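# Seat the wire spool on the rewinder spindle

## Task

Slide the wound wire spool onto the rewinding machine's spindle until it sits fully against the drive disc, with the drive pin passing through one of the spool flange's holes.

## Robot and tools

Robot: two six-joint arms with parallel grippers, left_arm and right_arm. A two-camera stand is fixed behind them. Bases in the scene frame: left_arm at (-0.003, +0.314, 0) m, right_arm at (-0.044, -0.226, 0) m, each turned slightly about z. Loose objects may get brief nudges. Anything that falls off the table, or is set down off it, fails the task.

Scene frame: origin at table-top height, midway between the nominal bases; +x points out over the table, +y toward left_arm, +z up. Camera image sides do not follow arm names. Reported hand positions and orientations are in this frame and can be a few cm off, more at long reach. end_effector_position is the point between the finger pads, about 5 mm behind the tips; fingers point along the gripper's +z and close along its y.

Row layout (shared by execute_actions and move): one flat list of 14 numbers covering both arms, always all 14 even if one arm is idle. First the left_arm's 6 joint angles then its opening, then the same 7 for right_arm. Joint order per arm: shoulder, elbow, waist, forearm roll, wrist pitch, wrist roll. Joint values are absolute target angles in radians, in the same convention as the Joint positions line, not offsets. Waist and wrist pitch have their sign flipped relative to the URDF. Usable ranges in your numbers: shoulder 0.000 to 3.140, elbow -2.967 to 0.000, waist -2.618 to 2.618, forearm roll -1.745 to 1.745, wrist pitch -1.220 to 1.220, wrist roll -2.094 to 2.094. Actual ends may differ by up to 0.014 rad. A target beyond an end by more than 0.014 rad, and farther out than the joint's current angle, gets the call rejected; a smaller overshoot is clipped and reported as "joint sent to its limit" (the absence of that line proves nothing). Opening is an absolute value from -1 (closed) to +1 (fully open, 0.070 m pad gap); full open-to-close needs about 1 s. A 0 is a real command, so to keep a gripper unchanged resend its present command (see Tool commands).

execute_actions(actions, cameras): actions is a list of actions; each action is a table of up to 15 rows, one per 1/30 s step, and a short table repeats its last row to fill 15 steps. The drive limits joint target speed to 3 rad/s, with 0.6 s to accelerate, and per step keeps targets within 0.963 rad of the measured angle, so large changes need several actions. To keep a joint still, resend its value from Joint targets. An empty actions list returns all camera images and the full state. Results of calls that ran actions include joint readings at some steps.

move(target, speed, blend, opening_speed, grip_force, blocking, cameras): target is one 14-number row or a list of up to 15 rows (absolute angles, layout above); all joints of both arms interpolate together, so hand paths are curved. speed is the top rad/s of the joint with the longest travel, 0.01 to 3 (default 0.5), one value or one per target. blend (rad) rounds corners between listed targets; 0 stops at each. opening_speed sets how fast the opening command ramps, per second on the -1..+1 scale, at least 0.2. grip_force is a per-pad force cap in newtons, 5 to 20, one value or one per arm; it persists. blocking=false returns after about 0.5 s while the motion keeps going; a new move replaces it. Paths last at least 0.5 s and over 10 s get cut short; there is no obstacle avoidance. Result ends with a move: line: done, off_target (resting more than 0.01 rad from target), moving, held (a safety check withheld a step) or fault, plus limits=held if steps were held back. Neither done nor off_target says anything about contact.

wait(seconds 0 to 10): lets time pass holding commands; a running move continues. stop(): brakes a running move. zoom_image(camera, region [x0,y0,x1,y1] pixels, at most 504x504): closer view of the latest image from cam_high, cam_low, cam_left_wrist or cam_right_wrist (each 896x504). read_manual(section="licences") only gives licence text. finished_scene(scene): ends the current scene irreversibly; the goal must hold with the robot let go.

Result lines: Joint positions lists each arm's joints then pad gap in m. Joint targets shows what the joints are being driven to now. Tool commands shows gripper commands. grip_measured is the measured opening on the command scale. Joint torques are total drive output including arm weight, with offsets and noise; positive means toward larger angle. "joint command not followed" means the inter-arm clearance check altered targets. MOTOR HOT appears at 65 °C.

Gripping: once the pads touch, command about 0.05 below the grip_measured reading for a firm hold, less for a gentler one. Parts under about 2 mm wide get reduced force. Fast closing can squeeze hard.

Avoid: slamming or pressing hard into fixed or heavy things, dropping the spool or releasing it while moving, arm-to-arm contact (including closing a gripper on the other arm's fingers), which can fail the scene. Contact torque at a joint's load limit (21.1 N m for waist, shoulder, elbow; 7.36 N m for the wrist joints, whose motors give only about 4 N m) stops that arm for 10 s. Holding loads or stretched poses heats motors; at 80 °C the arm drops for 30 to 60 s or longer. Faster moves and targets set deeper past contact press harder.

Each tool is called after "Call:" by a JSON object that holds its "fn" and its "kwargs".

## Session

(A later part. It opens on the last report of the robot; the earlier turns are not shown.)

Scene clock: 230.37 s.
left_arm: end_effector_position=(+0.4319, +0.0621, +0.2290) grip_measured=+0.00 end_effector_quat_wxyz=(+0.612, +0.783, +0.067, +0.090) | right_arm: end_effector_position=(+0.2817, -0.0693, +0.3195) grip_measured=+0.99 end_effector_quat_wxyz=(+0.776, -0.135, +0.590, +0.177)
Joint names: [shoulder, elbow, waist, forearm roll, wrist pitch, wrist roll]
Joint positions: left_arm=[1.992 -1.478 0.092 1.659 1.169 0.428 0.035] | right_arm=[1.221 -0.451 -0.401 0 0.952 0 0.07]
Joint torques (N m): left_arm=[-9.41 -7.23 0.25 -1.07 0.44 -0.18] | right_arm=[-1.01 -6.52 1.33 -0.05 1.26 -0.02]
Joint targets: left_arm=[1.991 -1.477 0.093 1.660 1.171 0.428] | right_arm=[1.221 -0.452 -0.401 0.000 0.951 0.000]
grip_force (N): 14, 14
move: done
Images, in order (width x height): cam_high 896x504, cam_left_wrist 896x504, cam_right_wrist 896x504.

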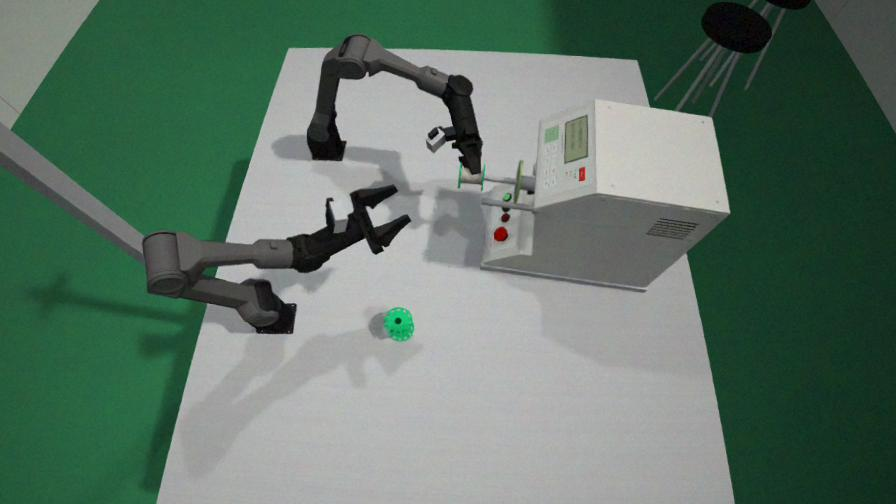

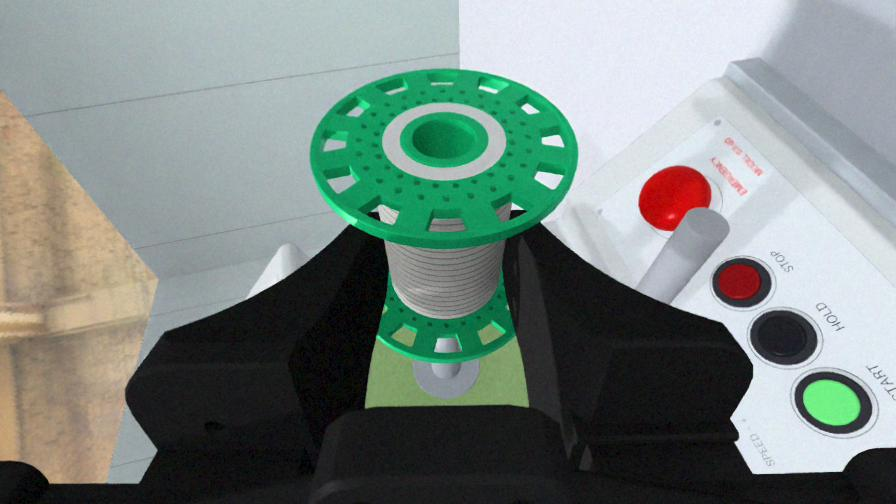

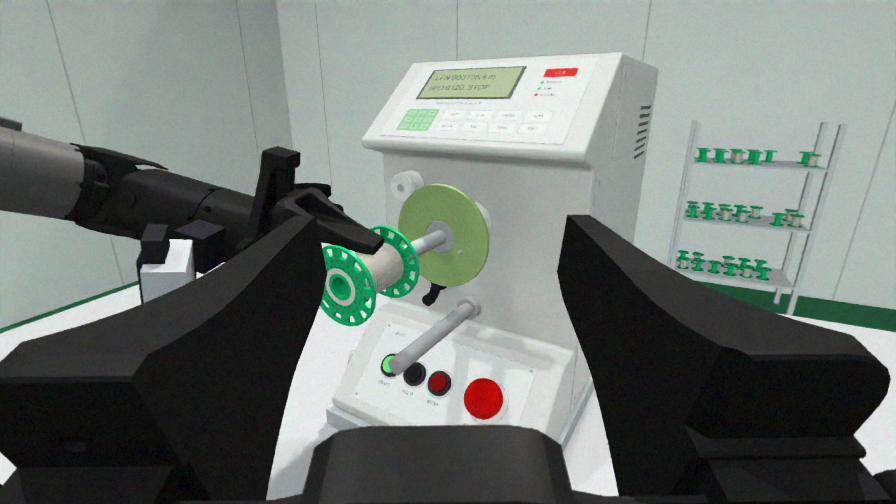

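Call:
{"fn": "move", "kwargs": {"target": [2.0262,-1.5345,0.0932,1.6692,1.1725,0.4045,-0.12,1.2213,-0.4516,-0.4005,0,0.9515,0,1], "speed": 0.06, "cameras": ["cam_high","cam_left_wrist","cam_right_wrist"]}}

Call:
{"fn": "zoom_image", "kwargs": {"camera": "cam_left_wrist", "region": [300, 60, 590, 420]}}

Call:
{"fn": "zoom_image", "kwargs": {"camera": "cam_right_wrist", "region": [310, 210, 450, 340]}}

Call:
{"fn": "zoom_image", "kwargs": {"camera": "cam_high", "region": [440, 145, 540, 205]}}

Scene clock: 235.43 s.
left_arm: end_effector_position=(+0.4417, +0.0610, +0.2289) grip_measured=+0.00 end_effector_quat_wxyz=(+0.612, +0.783, +0.066, +0.089) | right_arm: end_effector_position=(+0.2817, -0.0693, +0.3195) grip_measured=+0.99 end_effector_quat_wxyz=(+0.776, -0.135, +0.590, +0.177)
Joint names: [shoulder, elbow, waist, forearm roll, wrist pitch, wrist roll]
Joint positions: left_arm=[2.026 -1.535 0.092 1.669 1.172 0.404 0.035] | right_arm=[1.221 -0.451 -0.401 0 0.952 0 0.07]
Joint torques (N m): left_arm=[-8.9 -7.21 0.35 -1.04 0.24 -0.19] | right_arm=[-1 -6.51 1.37 -0.05 1.27 -0.02]
Joint targets: left_arm=[2.026 -1.535 0.093 1.669 1.173 0.404] | right_arm=[1.221 -0.452 -0.401 0.000 0.951 0.000]
grip_force (N): 14, 14
move: done
Images, in order (width x height): cam_high 896x504, cam_left_wrist 896x504, cam_right_wrist 896x504.

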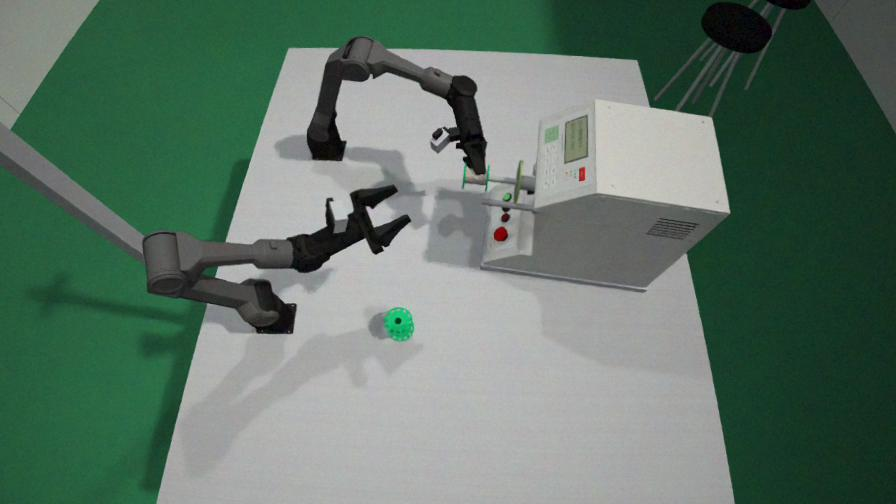

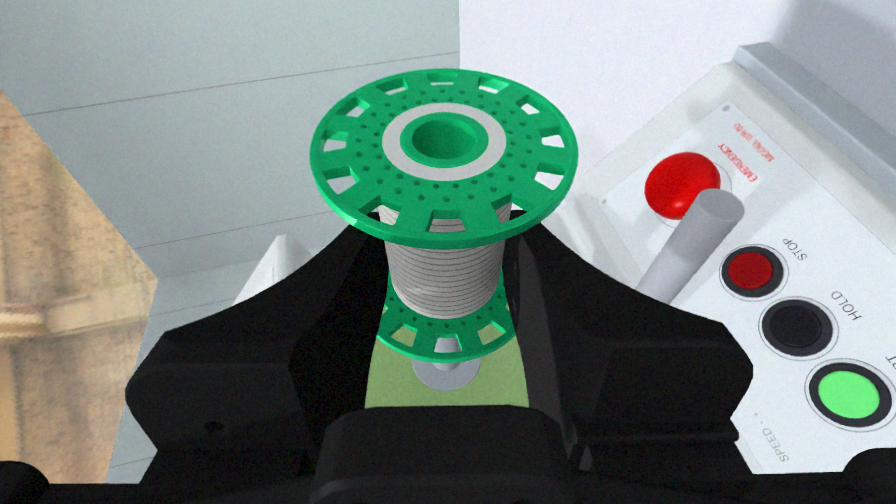

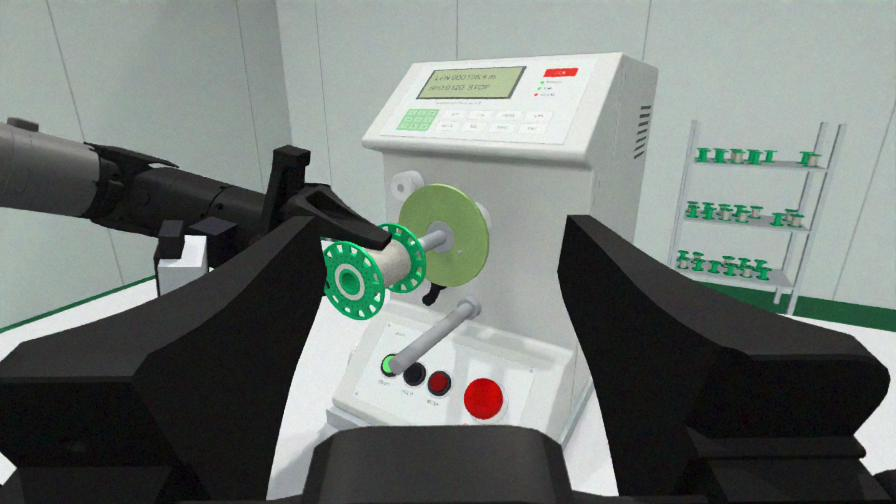

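Scaled by 1.400 from the camera's 896x504 image, which has a finer 1280x720 frame.

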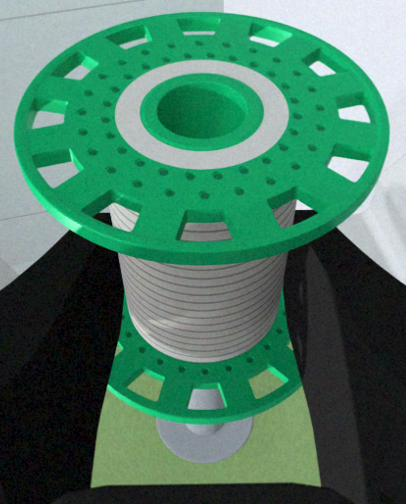

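Scaled by 3.600 from the camera's 896x504 image, which has a finer 1280x720 frame.

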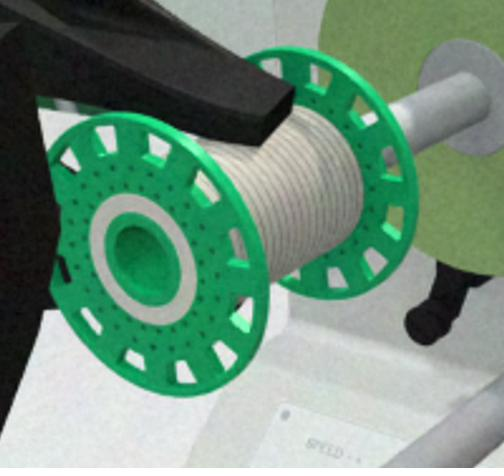

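Scaled by 5.040 from the camera's 896x504 image, which has a finer 1280x720 frame.

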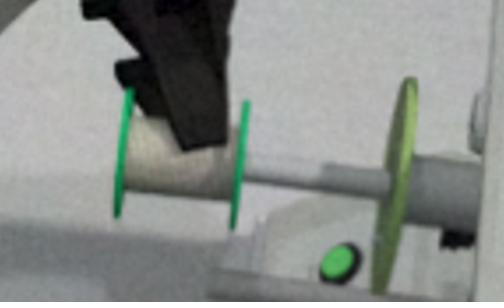

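Call:
{"fn": "move", "kwargs": {"target": [2.0635,-1.6026,0.0937,1.6915,1.1776,0.3468,-0.12,1.2213,-0.4516,-0.4005,0,0.9515,0,1], "speed": 0.07, "cameras": ["cam_high","cam_left_wrist","cam_right_wrist"]}}

Call:
{"fn": "zoom_image", "kwargs": {"camera": "cam_right_wrist", "region": [310, 210, 450, 340]}}

Call:
{"fn": "zoom_image", "kwargs": {"camera": "cam_high", "region": [440, 145, 540, 205]}}

Scene clock: 244.93 s.
left_arm: end_effector_position=(+0.4513, +0.0595, +0.2291) grip_measured=+0.00 end_effector_quat_wxyz=(+0.610, +0.785, +0.072, +0.081) | right_arm: end_effector_position=(+0.2817, -0.0693, +0.3195) grip_measured=+0.99 end_effector_quat_wxyz=(+0.776, -0.135, +0.590, +0.177)
Joint names: [shoulder, elbow, waist, forearm roll, wrist pitch, wrist roll]
Joint positions: left_arm=[2.063 -1.603 0.093 1.691 1.178 0.347 0.035] | right_arm=[1.221 -0.451 -0.401 0 0.952 0 0.07]
Joint torques (N m): left_arm=[-6.93 -6.16 2.57 -0.86 -0.18 -0.22] | right_arm=[-1.01 -6.55 1.34 -0.05 1.26 -0.02]
Joint targets: left_arm=[2.063 -1.603 0.094 1.692 1.178 0.347] | right_arm=[1.221 -0.452 -0.401 0.000 0.951 0.000]
grip_force (N): 14, 14
move: done
Images, in order (width x height): cam_high 896x504, cam_left_wrist 896x504, cam_right_wrist 896x504.

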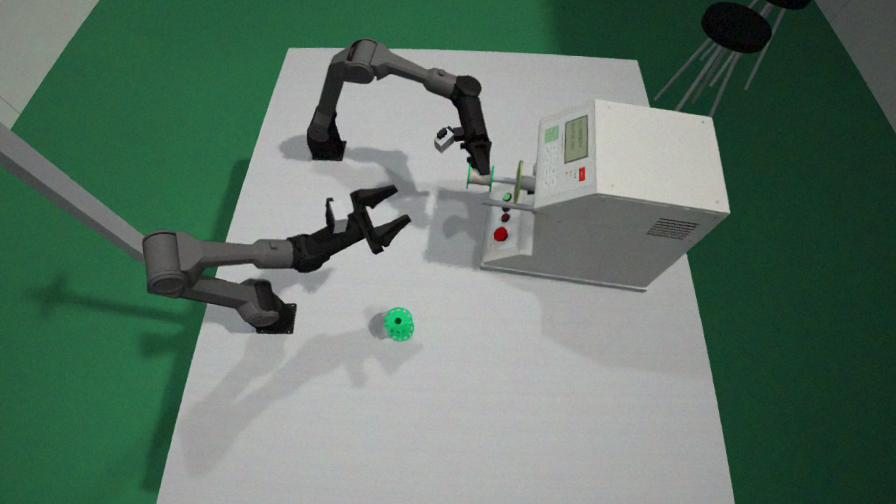

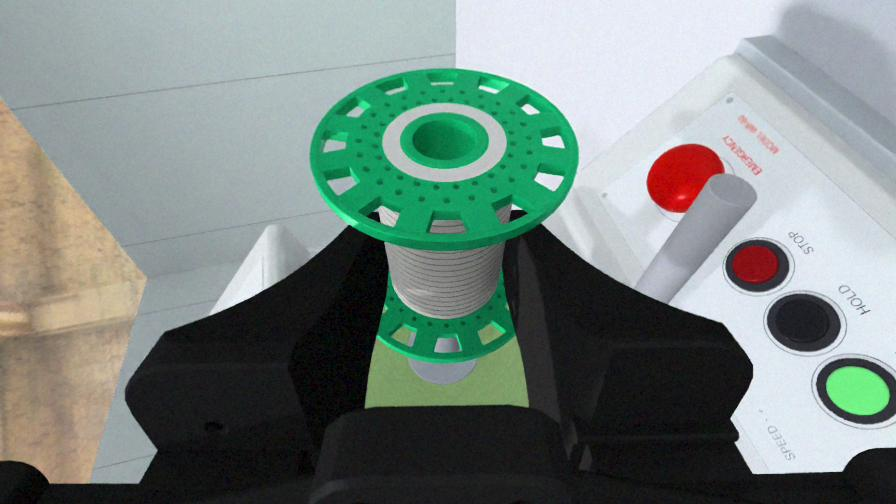

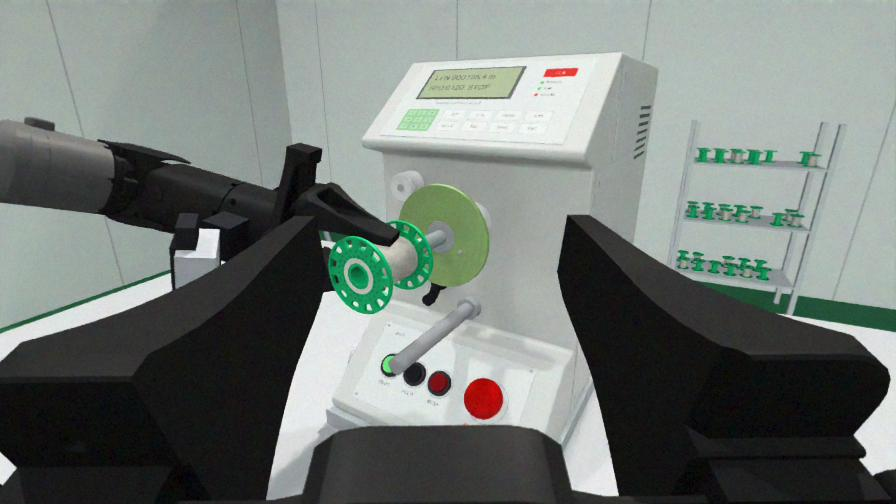

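Scaled by 3.600 from the camera's 896x504 image, which has a finer 1280x720 frame.

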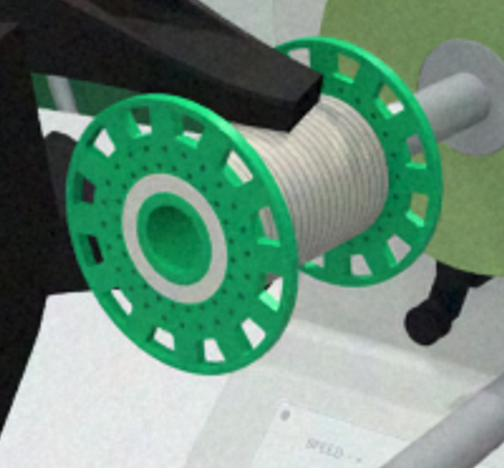

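Scaled by 5.040 from the camera's 896x504 image, which has a finer 1280x720 frame.

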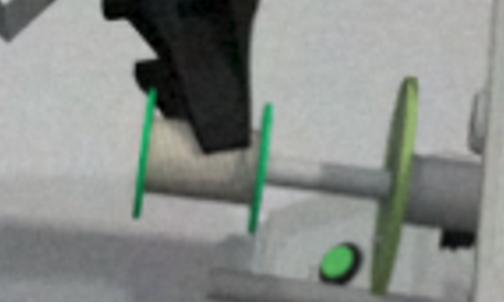

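Call:
{"fn": "move", "kwargs": {"target": [2.1373,-1.7293,0.0945,1.7128,1.1838,0.2902,-0.12,1.2213,-0.4516,-0.4005,0,0.9515,0,1], "speed": 0.08, "cameras": ["cam_high","cam_left_wrist","cam_right_wrist"]}}

Call:
{"fn": "zoom_image", "kwargs": {"camera": "cam_right_wrist", "region": [310, 190, 490, 340]}}

Call:
{"fn": "zoom_image", "kwargs": {"camera": "cam_high", "region": [440, 145, 540, 205]}}

Scene clock: 251.73 s.
left_arm: end_effector_position=(+0.4712, +0.0570, +0.2286) grip_measured=+0.00 end_effector_quat_wxyz=(+0.610, +0.785, +0.073, +0.081) | right_arm: end_effector_position=(+0.2817, -0.0693, +0.3195) grip_measured=+0.99 end_effector_quat_wxyz=(+0.776, -0.135, +0.590, +0.177)
Joint names: [shoulder, elbow, waist, forearm roll, wrist pitch, wrist roll]
Joint positions: left_arm=[2.137 -1.73 0.094 1.712 1.184 0.29 0.035] | right_arm=[1.221 -0.451 -0.401 0 0.952 0 0.07]
Joint torques (N m): left_arm=[-4.43 -3.6 4.62 -0.02 -0.29 -0.47] | right_arm=[-1.01 -6.5 1.33 -0.05 1.26 -0.01]
Joint targets: left_arm=[2.137 -1.729 0.094 1.713 1.184 0.290] | right_arm=[1.221 -0.452 -0.401 0.000 0.951 0.000]
grip_force (N): 14, 14
move: done
Images, in order (width x height): cam_high 896x504, cam_left_wrist 896x504, cam_right_wrist 896x504.

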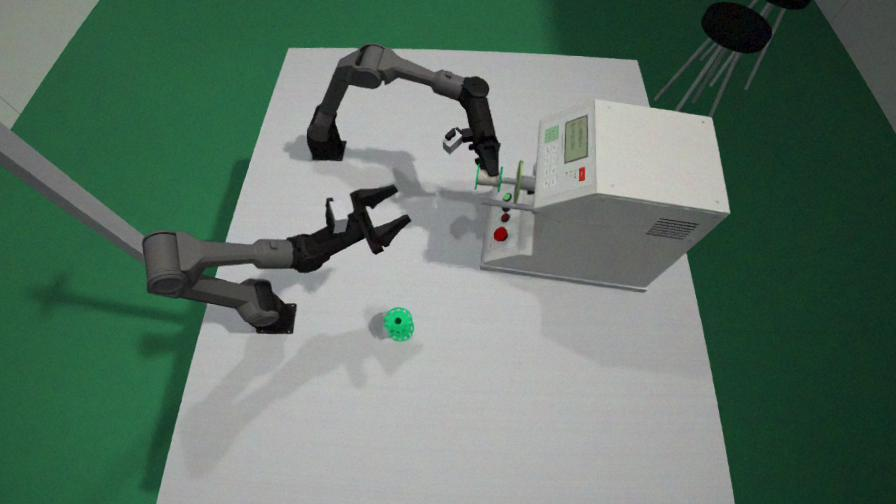

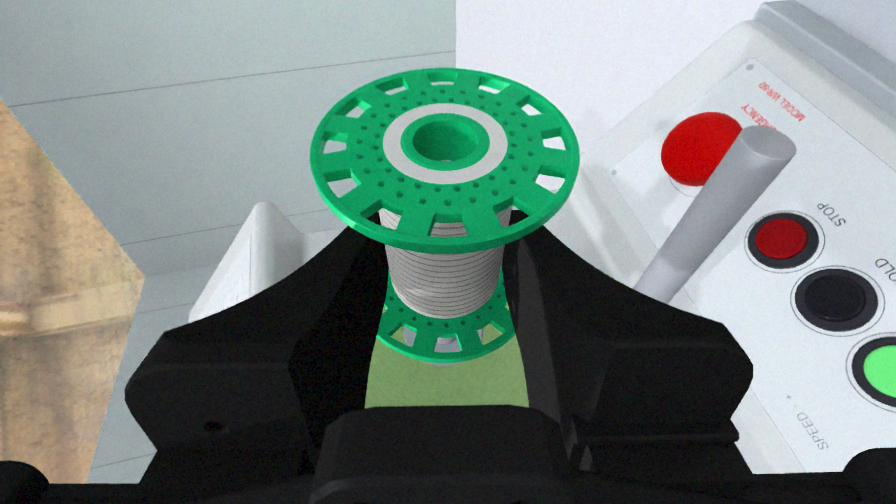

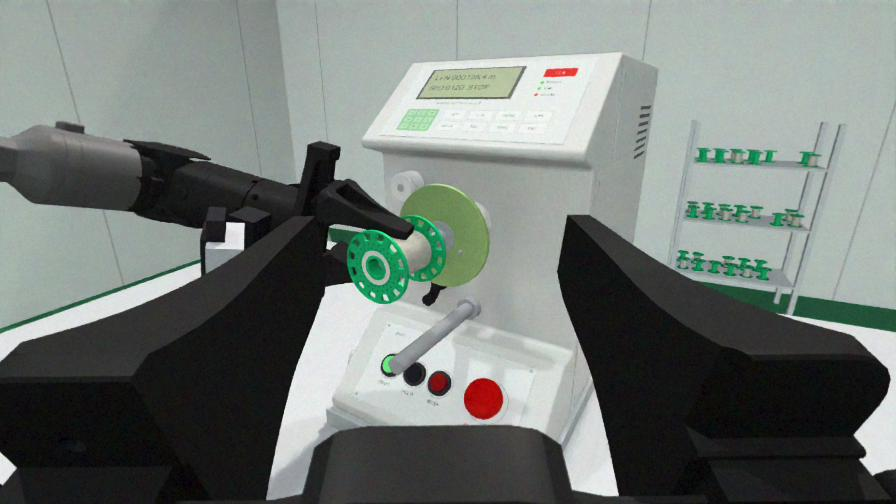

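Scaled by 2.800 from the camera's 896x504 image, which has a finer 1280x720 frame.

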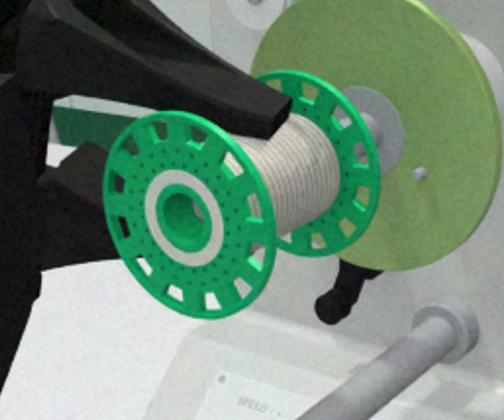

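Scaled by 5.040 from the camera's 896x504 image, which has a finer 1280x720 frame.

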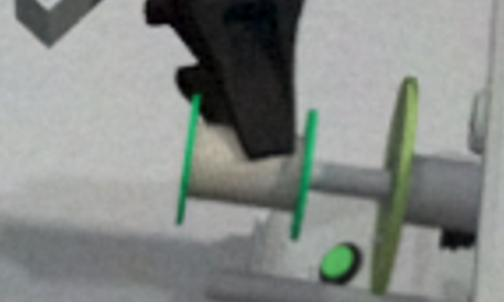

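Call:
{"fn": "move", "kwargs": {"target": [2.1364,-1.7318,0.0915,1.7141,1.1842,0.2866,-0.12,1.2213,-0.4516,-0.4005,0,0.9515,0,1], "speed": 0.05}}

Scene clock: 254.17 s.
left_arm: end_effector_position=(+0.4712, +0.0571, +0.2285) grip_measured=+0.00 end_effector_quat_wxyz=(+0.610, +0.785, +0.073, +0.080) | right_arm: end_effector_position=(+0.2817, -0.0693, +0.3195) grip_measured=+0.99 end_effector_quat_wxyz=(+0.776, -0.135, +0.590, +0.177)
Joint names: [shoulder, elbow, waist, forearm roll, wrist pitch, wrist roll]
Joint positions: left_arm=[2.137 -1.731 0.094 1.714 1.184 0.287 0.035] | right_arm=[1.221 -0.451 -0.401 0 0.952 0 0.07]
Joint torques (N m): left_arm=[-6.64 -4.59 1.37 0.02 0.02 -0.67] | right_arm=[-0.97 -6.51 1.36 -0.04 1.26 -0.02]
Joint targets: left_arm=[2.136 -1.732 0.091 1.714 1.184 0.287] | right_arm=[1.221 -0.452 -0.401 0.000 0.951 0.000]
grip_force (N): 14, 14
move: done

Call:
{"fn": "move", "kwargs": {"target": [2.1921,-1.8279,0.0920,1.7302,1.1895,0.2433,-0.12,1.2213,-0.4516,-0.4005,0,0.9515,0,1], "speed": 0.08, "cameras": ["cam_high","cam_left_wrist","cam_right_wrist"]}}

Call:
{"fn": "zoom_image", "kwargs": {"camera": "cam_right_wrist", "region": [330, 190, 490, 320]}}

Call:
{"fn": "zoom_image", "kwargs": {"camera": "cam_high", "region": [440, 145, 540, 205]}}

Scene clock: 256.67 s.
left_arm: end_effector_position=(+0.4855, +0.0559, +0.2291) grip_measured=+0.00 end_effector_quat_wxyz=(+0.610, +0.785, +0.073, +0.081) | right_arm: end_effector_position=(+0.2817, -0.0693, +0.3195) grip_measured=+0.99 end_effector_quat_wxyz=(+0.776, -0.135, +0.590, +0.177)
Joint names: [shoulder, elbow, waist, forearm roll, wrist pitch, wrist roll]
Joint positions: left_arm=[2.192 -1.829 0.093 1.729 1.189 0.244 0.035] | right_arm=[1.221 -0.451 -0.401 0 0.952 0 0.07]
Joint torques (N m): left_arm=[-8.52 -6.33 -4.3 -0.71 -0.72 -0.5] | right_arm=[-1 -6.54 1.35 -0.04 1.26 -0.02]
Joint targets: left_arm=[2.192 -1.828 0.092 1.730 1.189 0.243] | right_arm=[1.221 -0.452 -0.401 0.000 0.951 0.000]
grip_force (N): 14, 14
move: done
Images, in order (width x height): cam_high 896x504, cam_left_wrist 896x504, cam_right_wrist 896x504.

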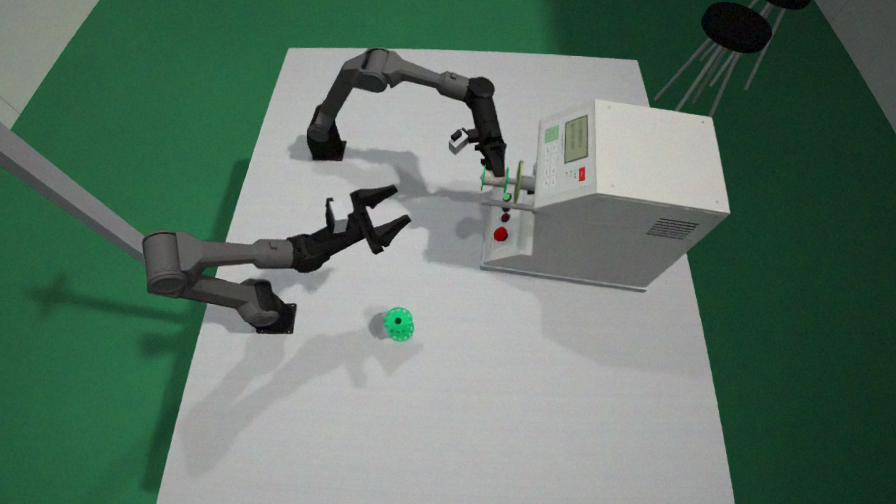

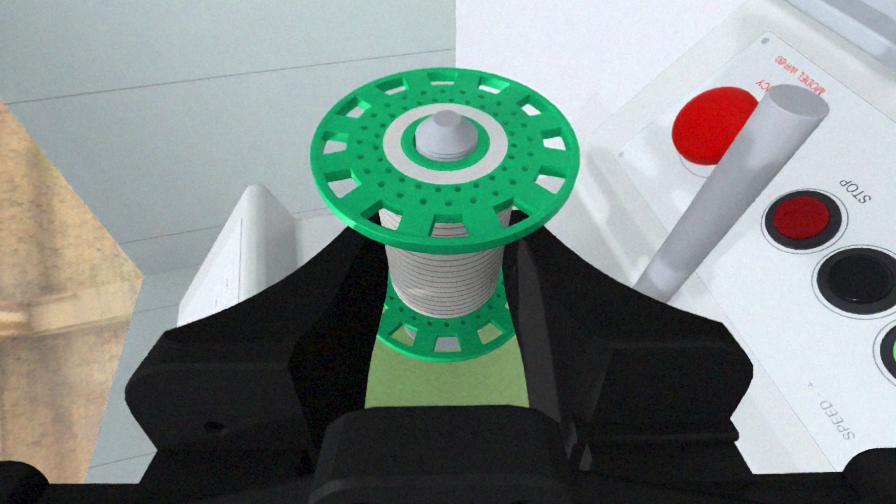

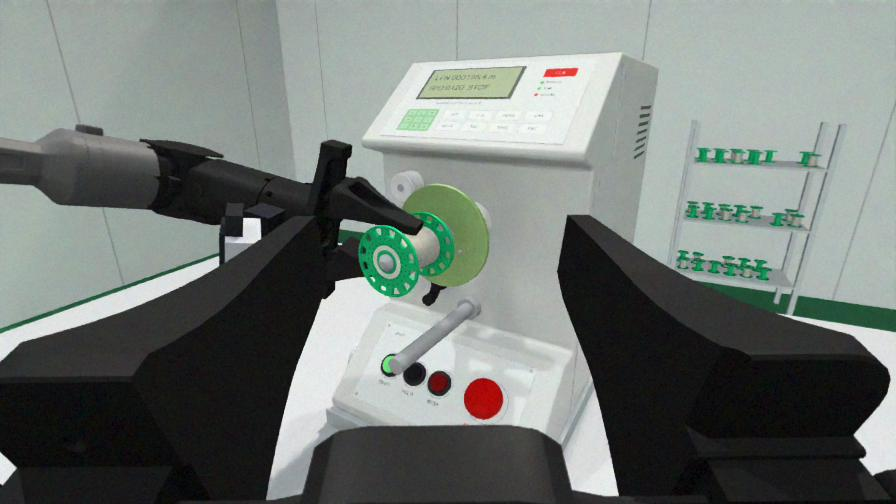

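Scaled by 3.150 from the camera's 896x504 image, which has a finer 1280x720 frame.

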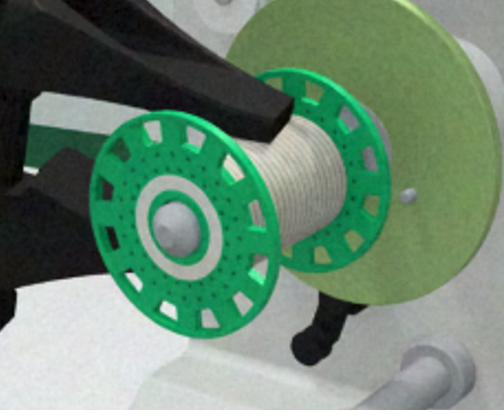

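Scaled by 5.040 from the camera's 896x504 image, which has a finer 1280x720 frame.

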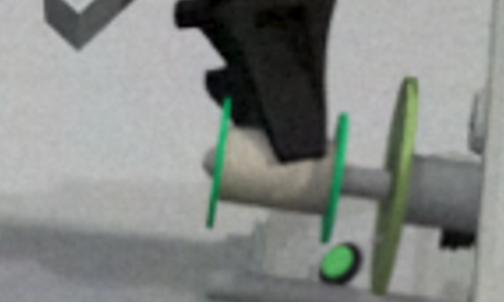

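Call:
{"fn": "zoom_image", "kwargs": {"camera": "cam_right_wrist", "region": [395, 180, 495, 290]}}

Call:
{"fn": "zoom_image", "kwargs": {"camera": "cam_right_wrist", "region": [345, 205, 465, 305]}}

Scaled by 4.582 from the camera's 896x504 image, which has a finer 1280x720 frame.

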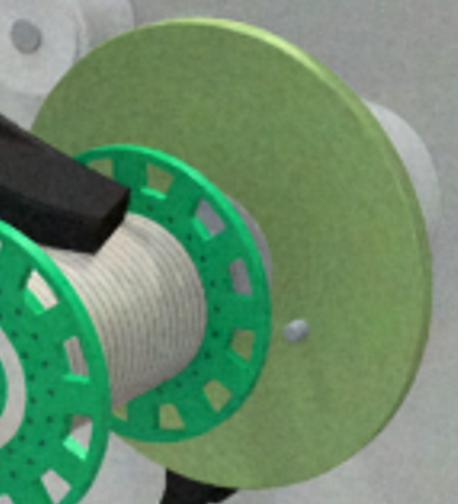

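Scaled by 4.200 from the camera's 896x504 image, which has a finer 1280x720 frame.

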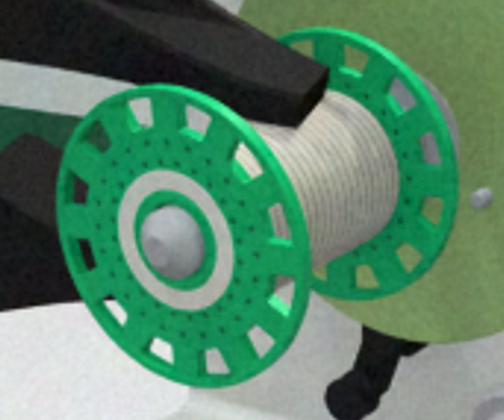

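Call:
{"fn": "zoom_image", "kwargs": {"camera": "cam_right_wrist", "region": [440, 230, 480, 270]}}

Call:
{"fn": "zoom_image", "kwargs": {"camera": "cam_right_wrist", "region": [395, 175, 500, 295]}}

Scaled by 12.600 from the camera's 896x504 image, which has a finer 1280x720 frame.

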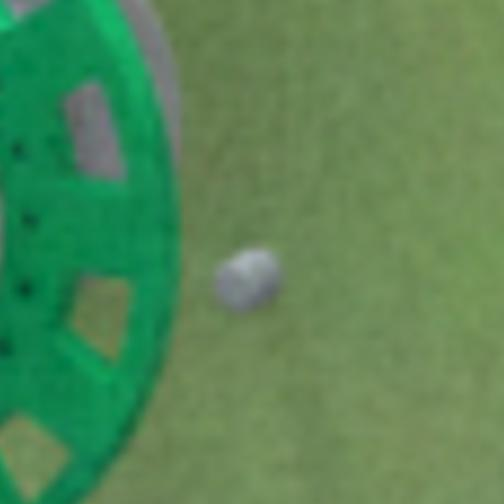

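Scaled by 4.200 from the camera's 896x504 image, which has a finer 1280x720 frame.

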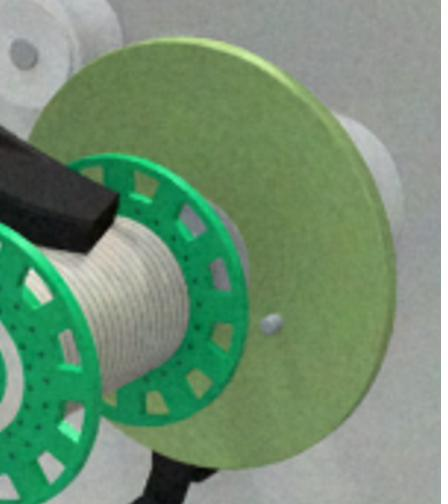

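Call:
{"fn": "move", "kwargs": {"target": [[2.1921,-1.8279,0.0940,1.7302,1.1895,0.2433,-0.12,1.2213,-0.4516,-0.4005,0,0.9515,0,1],[2.1921,-1.8279,0.0940,1.7302,1.1895,0.2433,1,1.2213,-0.4516,-0.4005,0,0.9515,0,1]], "speed": 0.05, "opening_speed": 0.8, "cameras": ["cam_high","cam_left_wrist","cam_right_wrist"]}}

Call:
{"fn": "zoom_image", "kwargs": {"camera": "cam_right_wrist", "region": [345, 175, 500, 305]}}

Scene clock: 303.73 s.
left_arm: end_effector_position=(+0.4854, +0.0560, +0.2284) grip_measured=+0.99 end_effector_quat_wxyz=(+0.609, +0.785, +0.074, +0.081) | right_arm: end_effector_position=(+0.2817, -0.0693, +0.3195) grip_measured=+0.99 end_effector_quat_wxyz=(+0.776, -0.135, +0.590, +0.177)
Joint names: [shoulder, elbow, waist, forearm roll, wrist pitch, wrist roll]
Joint positions: left_arm=[2.192 -1.827 0.093 1.731 1.189 0.243 0.07] | right_arm=[1.221 -0.451 -0.401 0 0.952 0 0.07]
Joint torques (N m): left_arm=[-11.4 -7.47 1.11 -0.97 0.23 0.17] | right_arm=[-0.99 -6.56 1.33 -0.04 1.26 -0.02]
Joint targets: left_arm=[2.192 -1.828 0.094 1.730 1.189 0.243] | right_arm=[1.221 -0.452 -0.401 0.000 0.951 0.000]
grip_force (N): 14, 14
move: done
Images, in order (width x height): cam_high 896x504, cam_left_wrist 896x504, cam_right_wrist 896x504.

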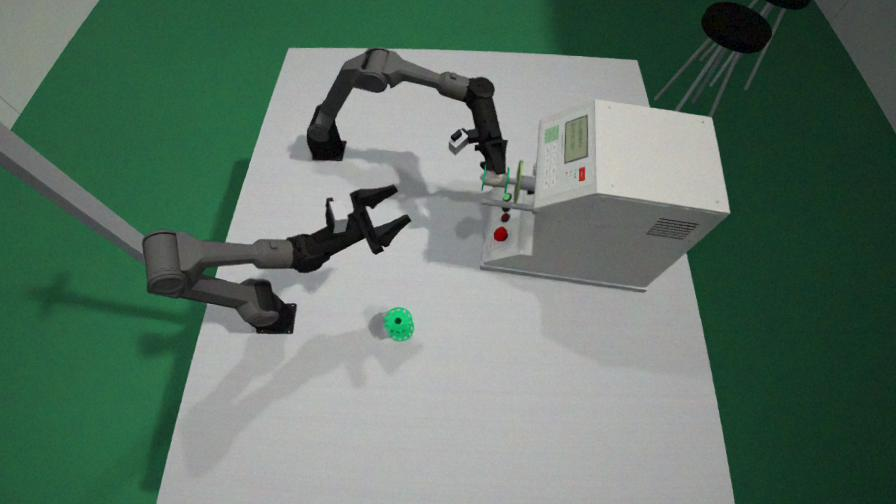

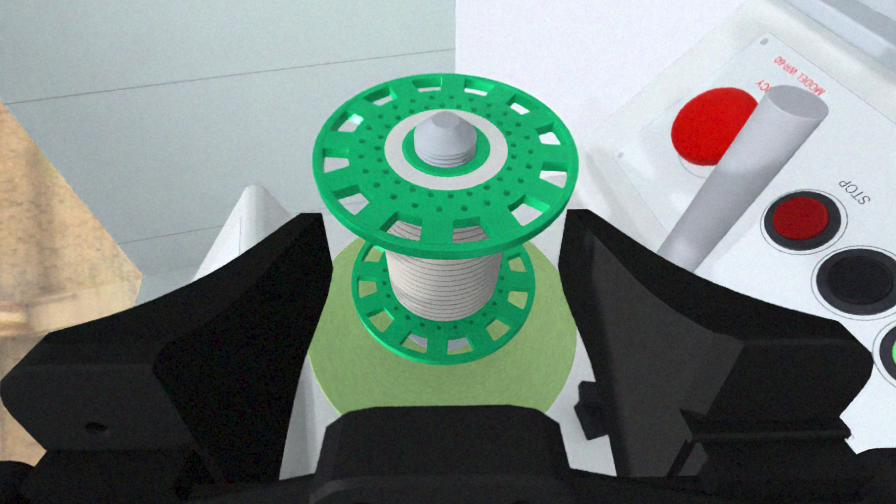

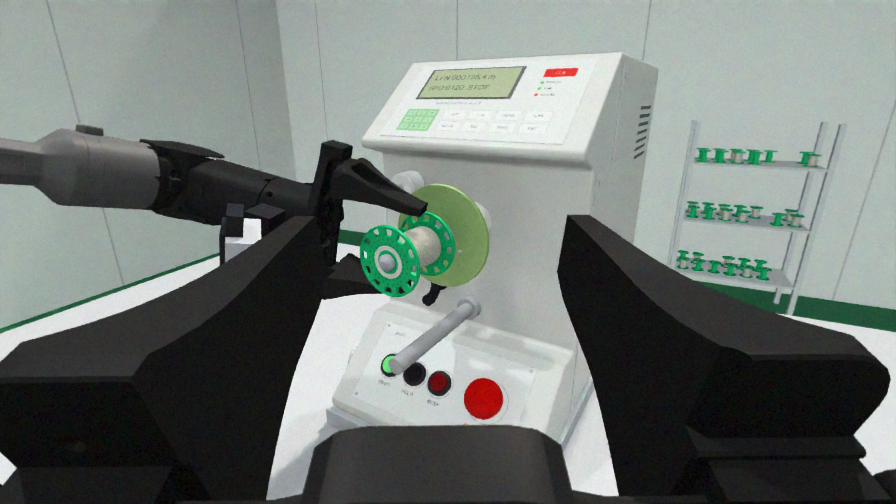

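Scaled by 3.252 from the camera's 896x504 image, which has a finer 1280x720 frame.

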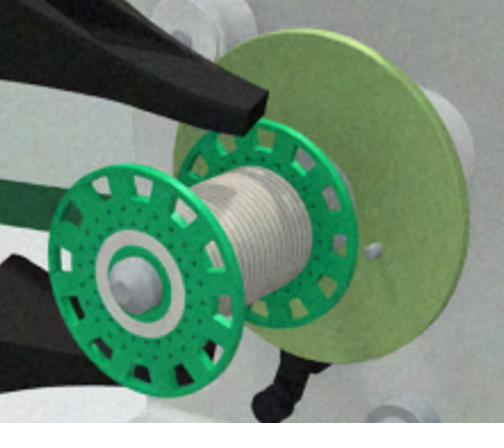

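Call:
{"fn": "move", "kwargs": {"target": [[2.0963,-1.6896,0.0395,1.7095,1.1700,0.2866,1,1.2213,-0.4516,-0.4005,0,0.9515,0,1],[1.9943,-1.5539,-0.0251,1.6886,1.1445,0.3201,1,1.2213,-0.4516,-0.4005,0,0.9515,0,1],[1.77,-0.90,-0.05,1.6886,1.1445,0.3201,1,1.2213,-0.4516,-0.4005,0,0.9515,0,1]], "speed": [0.15,0.25,0.5], "blend": [0.02,0.03,0], "cameras": ["cam_high","cam_left_wrist","cam_right_wrist"]}}

Call:
{"fn": "zoom_image", "kwargs": {"camera": "cam_right_wrist", "region": [345, 175, 500, 305]}}

Scene clock: 308.13 s.
left_arm: end_effector_position=(+0.3385, +0.1249, +0.1491) grip_measured=+0.99 end_effector_quat_wxyz=(+0.561, +0.782, +0.269, -0.035) | right_arm: end_effector_position=(+0.2817, -0.0693, +0.3195) grip_measured=+0.99 end_effector_quat_wxyz=(+0.776, -0.135, +0.590, +0.177)
Joint names: [shoulder, elbow, waist, forearm roll, wrist pitch, wrist roll]
Joint positions: left_arm=[1.77 -0.898 -0.05 1.689 1.145 0.32 0.07] | right_arm=[1.221 -0.451 -0.401 0 0.952 0 0.07]
Joint torques (N m): left_arm=[-6.45 -6 -0.25 -0.74 0.49 0.09] | right_arm=[-1 -6.52 1.26 -0.04 1.26 -0.02]
Joint targets: left_arm=[1.770 -0.900 -0.050 1.689 1.144 0.320] | right_arm=[1.221 -0.452 -0.401 0.000 0.951 0.000]
grip_force (N): 14, 14
move: done
Images, in order (width x height): cam_high 896x504, cam_left_wrist 896x504, cam_right_wrist 896x504.

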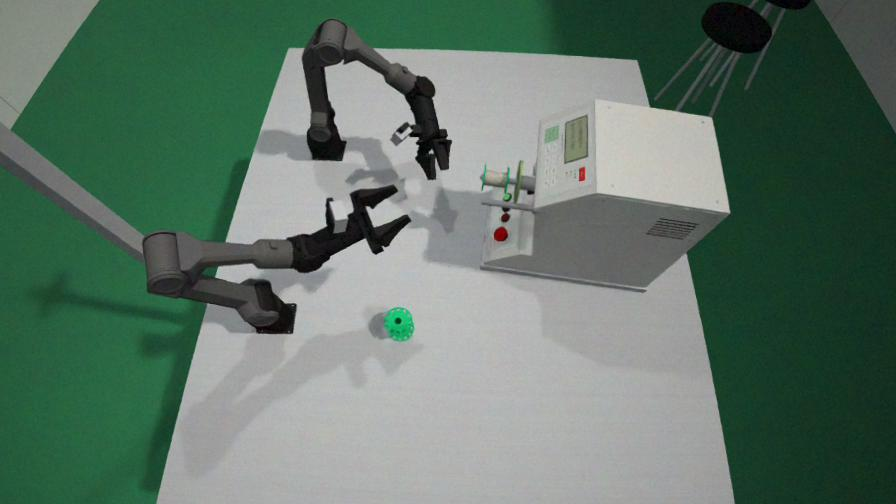

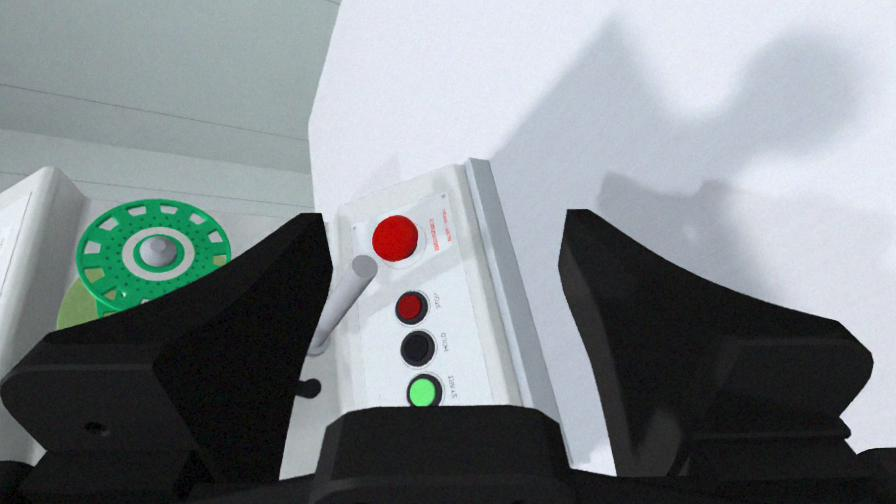

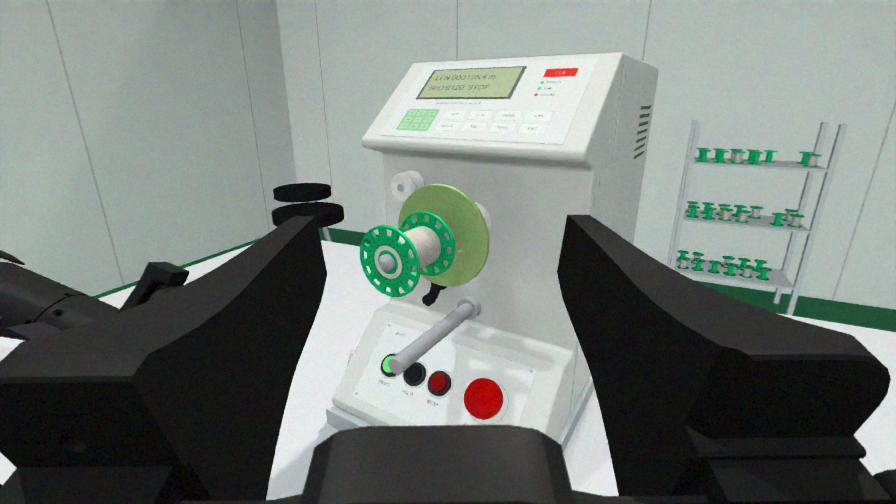

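Scaled by 3.252 from the camera's 896x504 image, which has a finer 1280x720 frame.

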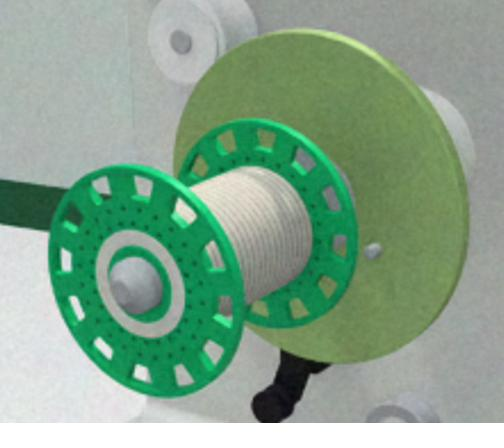

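Call:
{"fn": "move", "kwargs": {"target": [[1.77,-0.90,-0.40,1.2,0.8,0.1,1,1.2213,-0.4516,-0.4005,0,0.9515,0,1],[1.77,-0.90,-0.30,-0.2,0.3,-0.6,1,1.2213,-0.4516,-0.4005,0,0.9515,0,1],[1.7655,-0.8992,0.1,-0.9506,1.0265,-0.953,1,1.2213,-0.4516,-0.4005,0,0.9515,0,1],[1.7655,-0.8992,0.8763,-0.9506,1.0265,-0.953,1,1.2213,-0.4516,-0.4005,0,0.9515,0,1]], "speed": [0.6,0.8,0.6,0.45], "blend": [0.1,0.1,0.05,0], "cameras": ["cam_high","cam_left_wrist","cam_right_wrist"]}}

Call:
{"fn": "zoom_image", "kwargs": {"camera": "cam_high", "region": [420, 120, 560, 220]}}

Scene clock: 319.20 s.
left_arm: end_effector_position=(+0.3968, +0.0635, +0.2296) grip_measured=+0.99 end_effector_quat_wxyz=(+0.466, -0.471, +0.533, -0.527) | right_arm: end_effector_position=(+0.2817, -0.0693, +0.3195) grip_measured=+0.99 end_effector_quat_wxyz=(+0.776, -0.135, +0.590, +0.177)
Joint names: [shoulder, elbow, waist, forearm roll, wrist pitch, wrist roll]
Joint positions: left_arm=[1.766 -0.899 0.877 -0.95 1.026 -0.953 0.07] | right_arm=[1.221 -0.451 -0.401 0 0.952 0 0.07]
Joint torques (N m): left_arm=[-7.26 -4.92 -0.2 0.43 0.55 0.33] | right_arm=[-1.02 -6.54 1.35 -0.04 1.26 -0.02]
Joint targets: left_arm=[1.765 -0.899 0.876 -0.951 1.027 -0.953] | right_arm=[1.221 -0.452 -0.401 0.000 0.951 0.000]
grip_force (N): 14, 14
move: done
Images, in order (width x height): cam_high 896x504, cam_left_wrist 896x504, cam_right_wrist 896x504.

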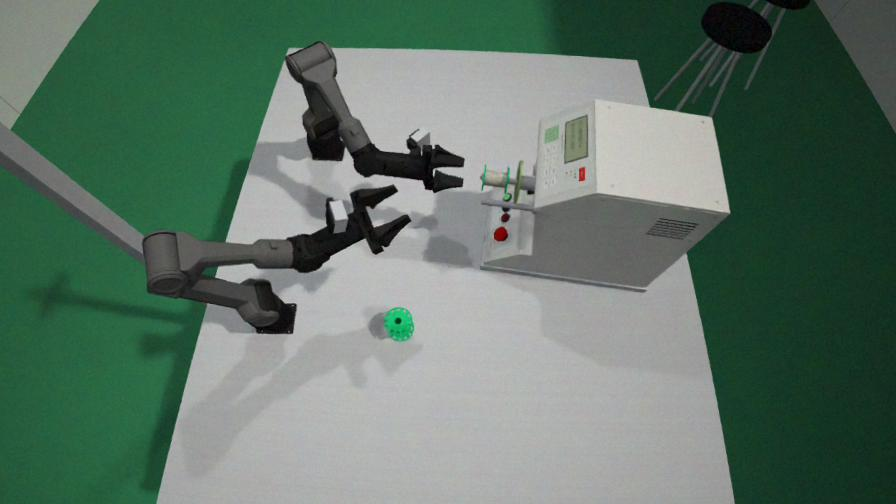

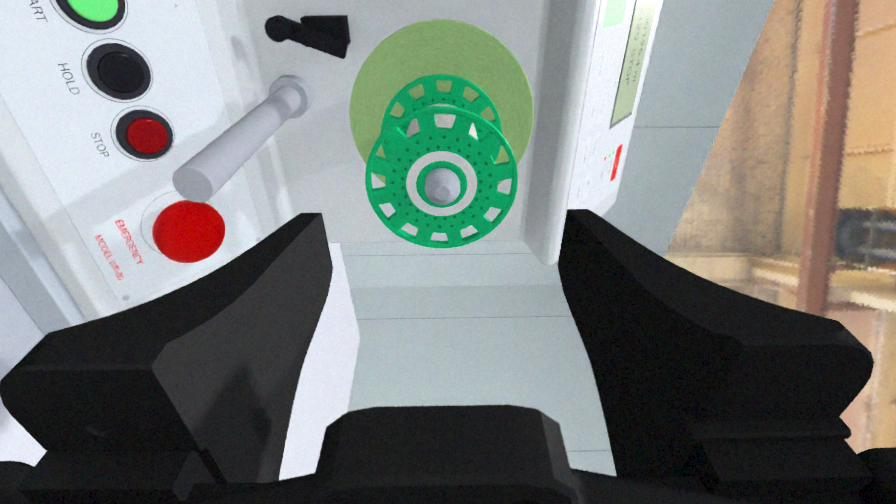

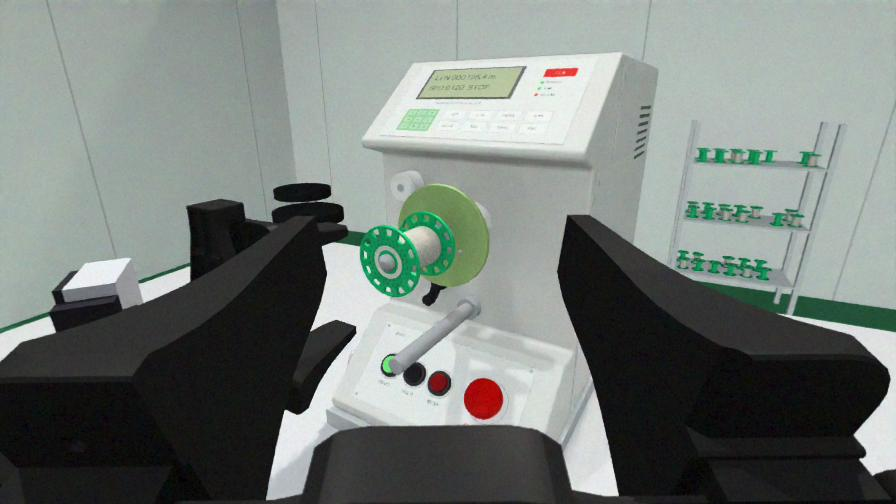

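Scaled by 3.600 from the camera's 896x504 image, which has a finer 1280x720 frame.

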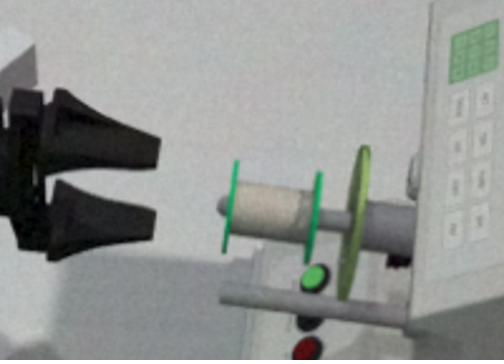

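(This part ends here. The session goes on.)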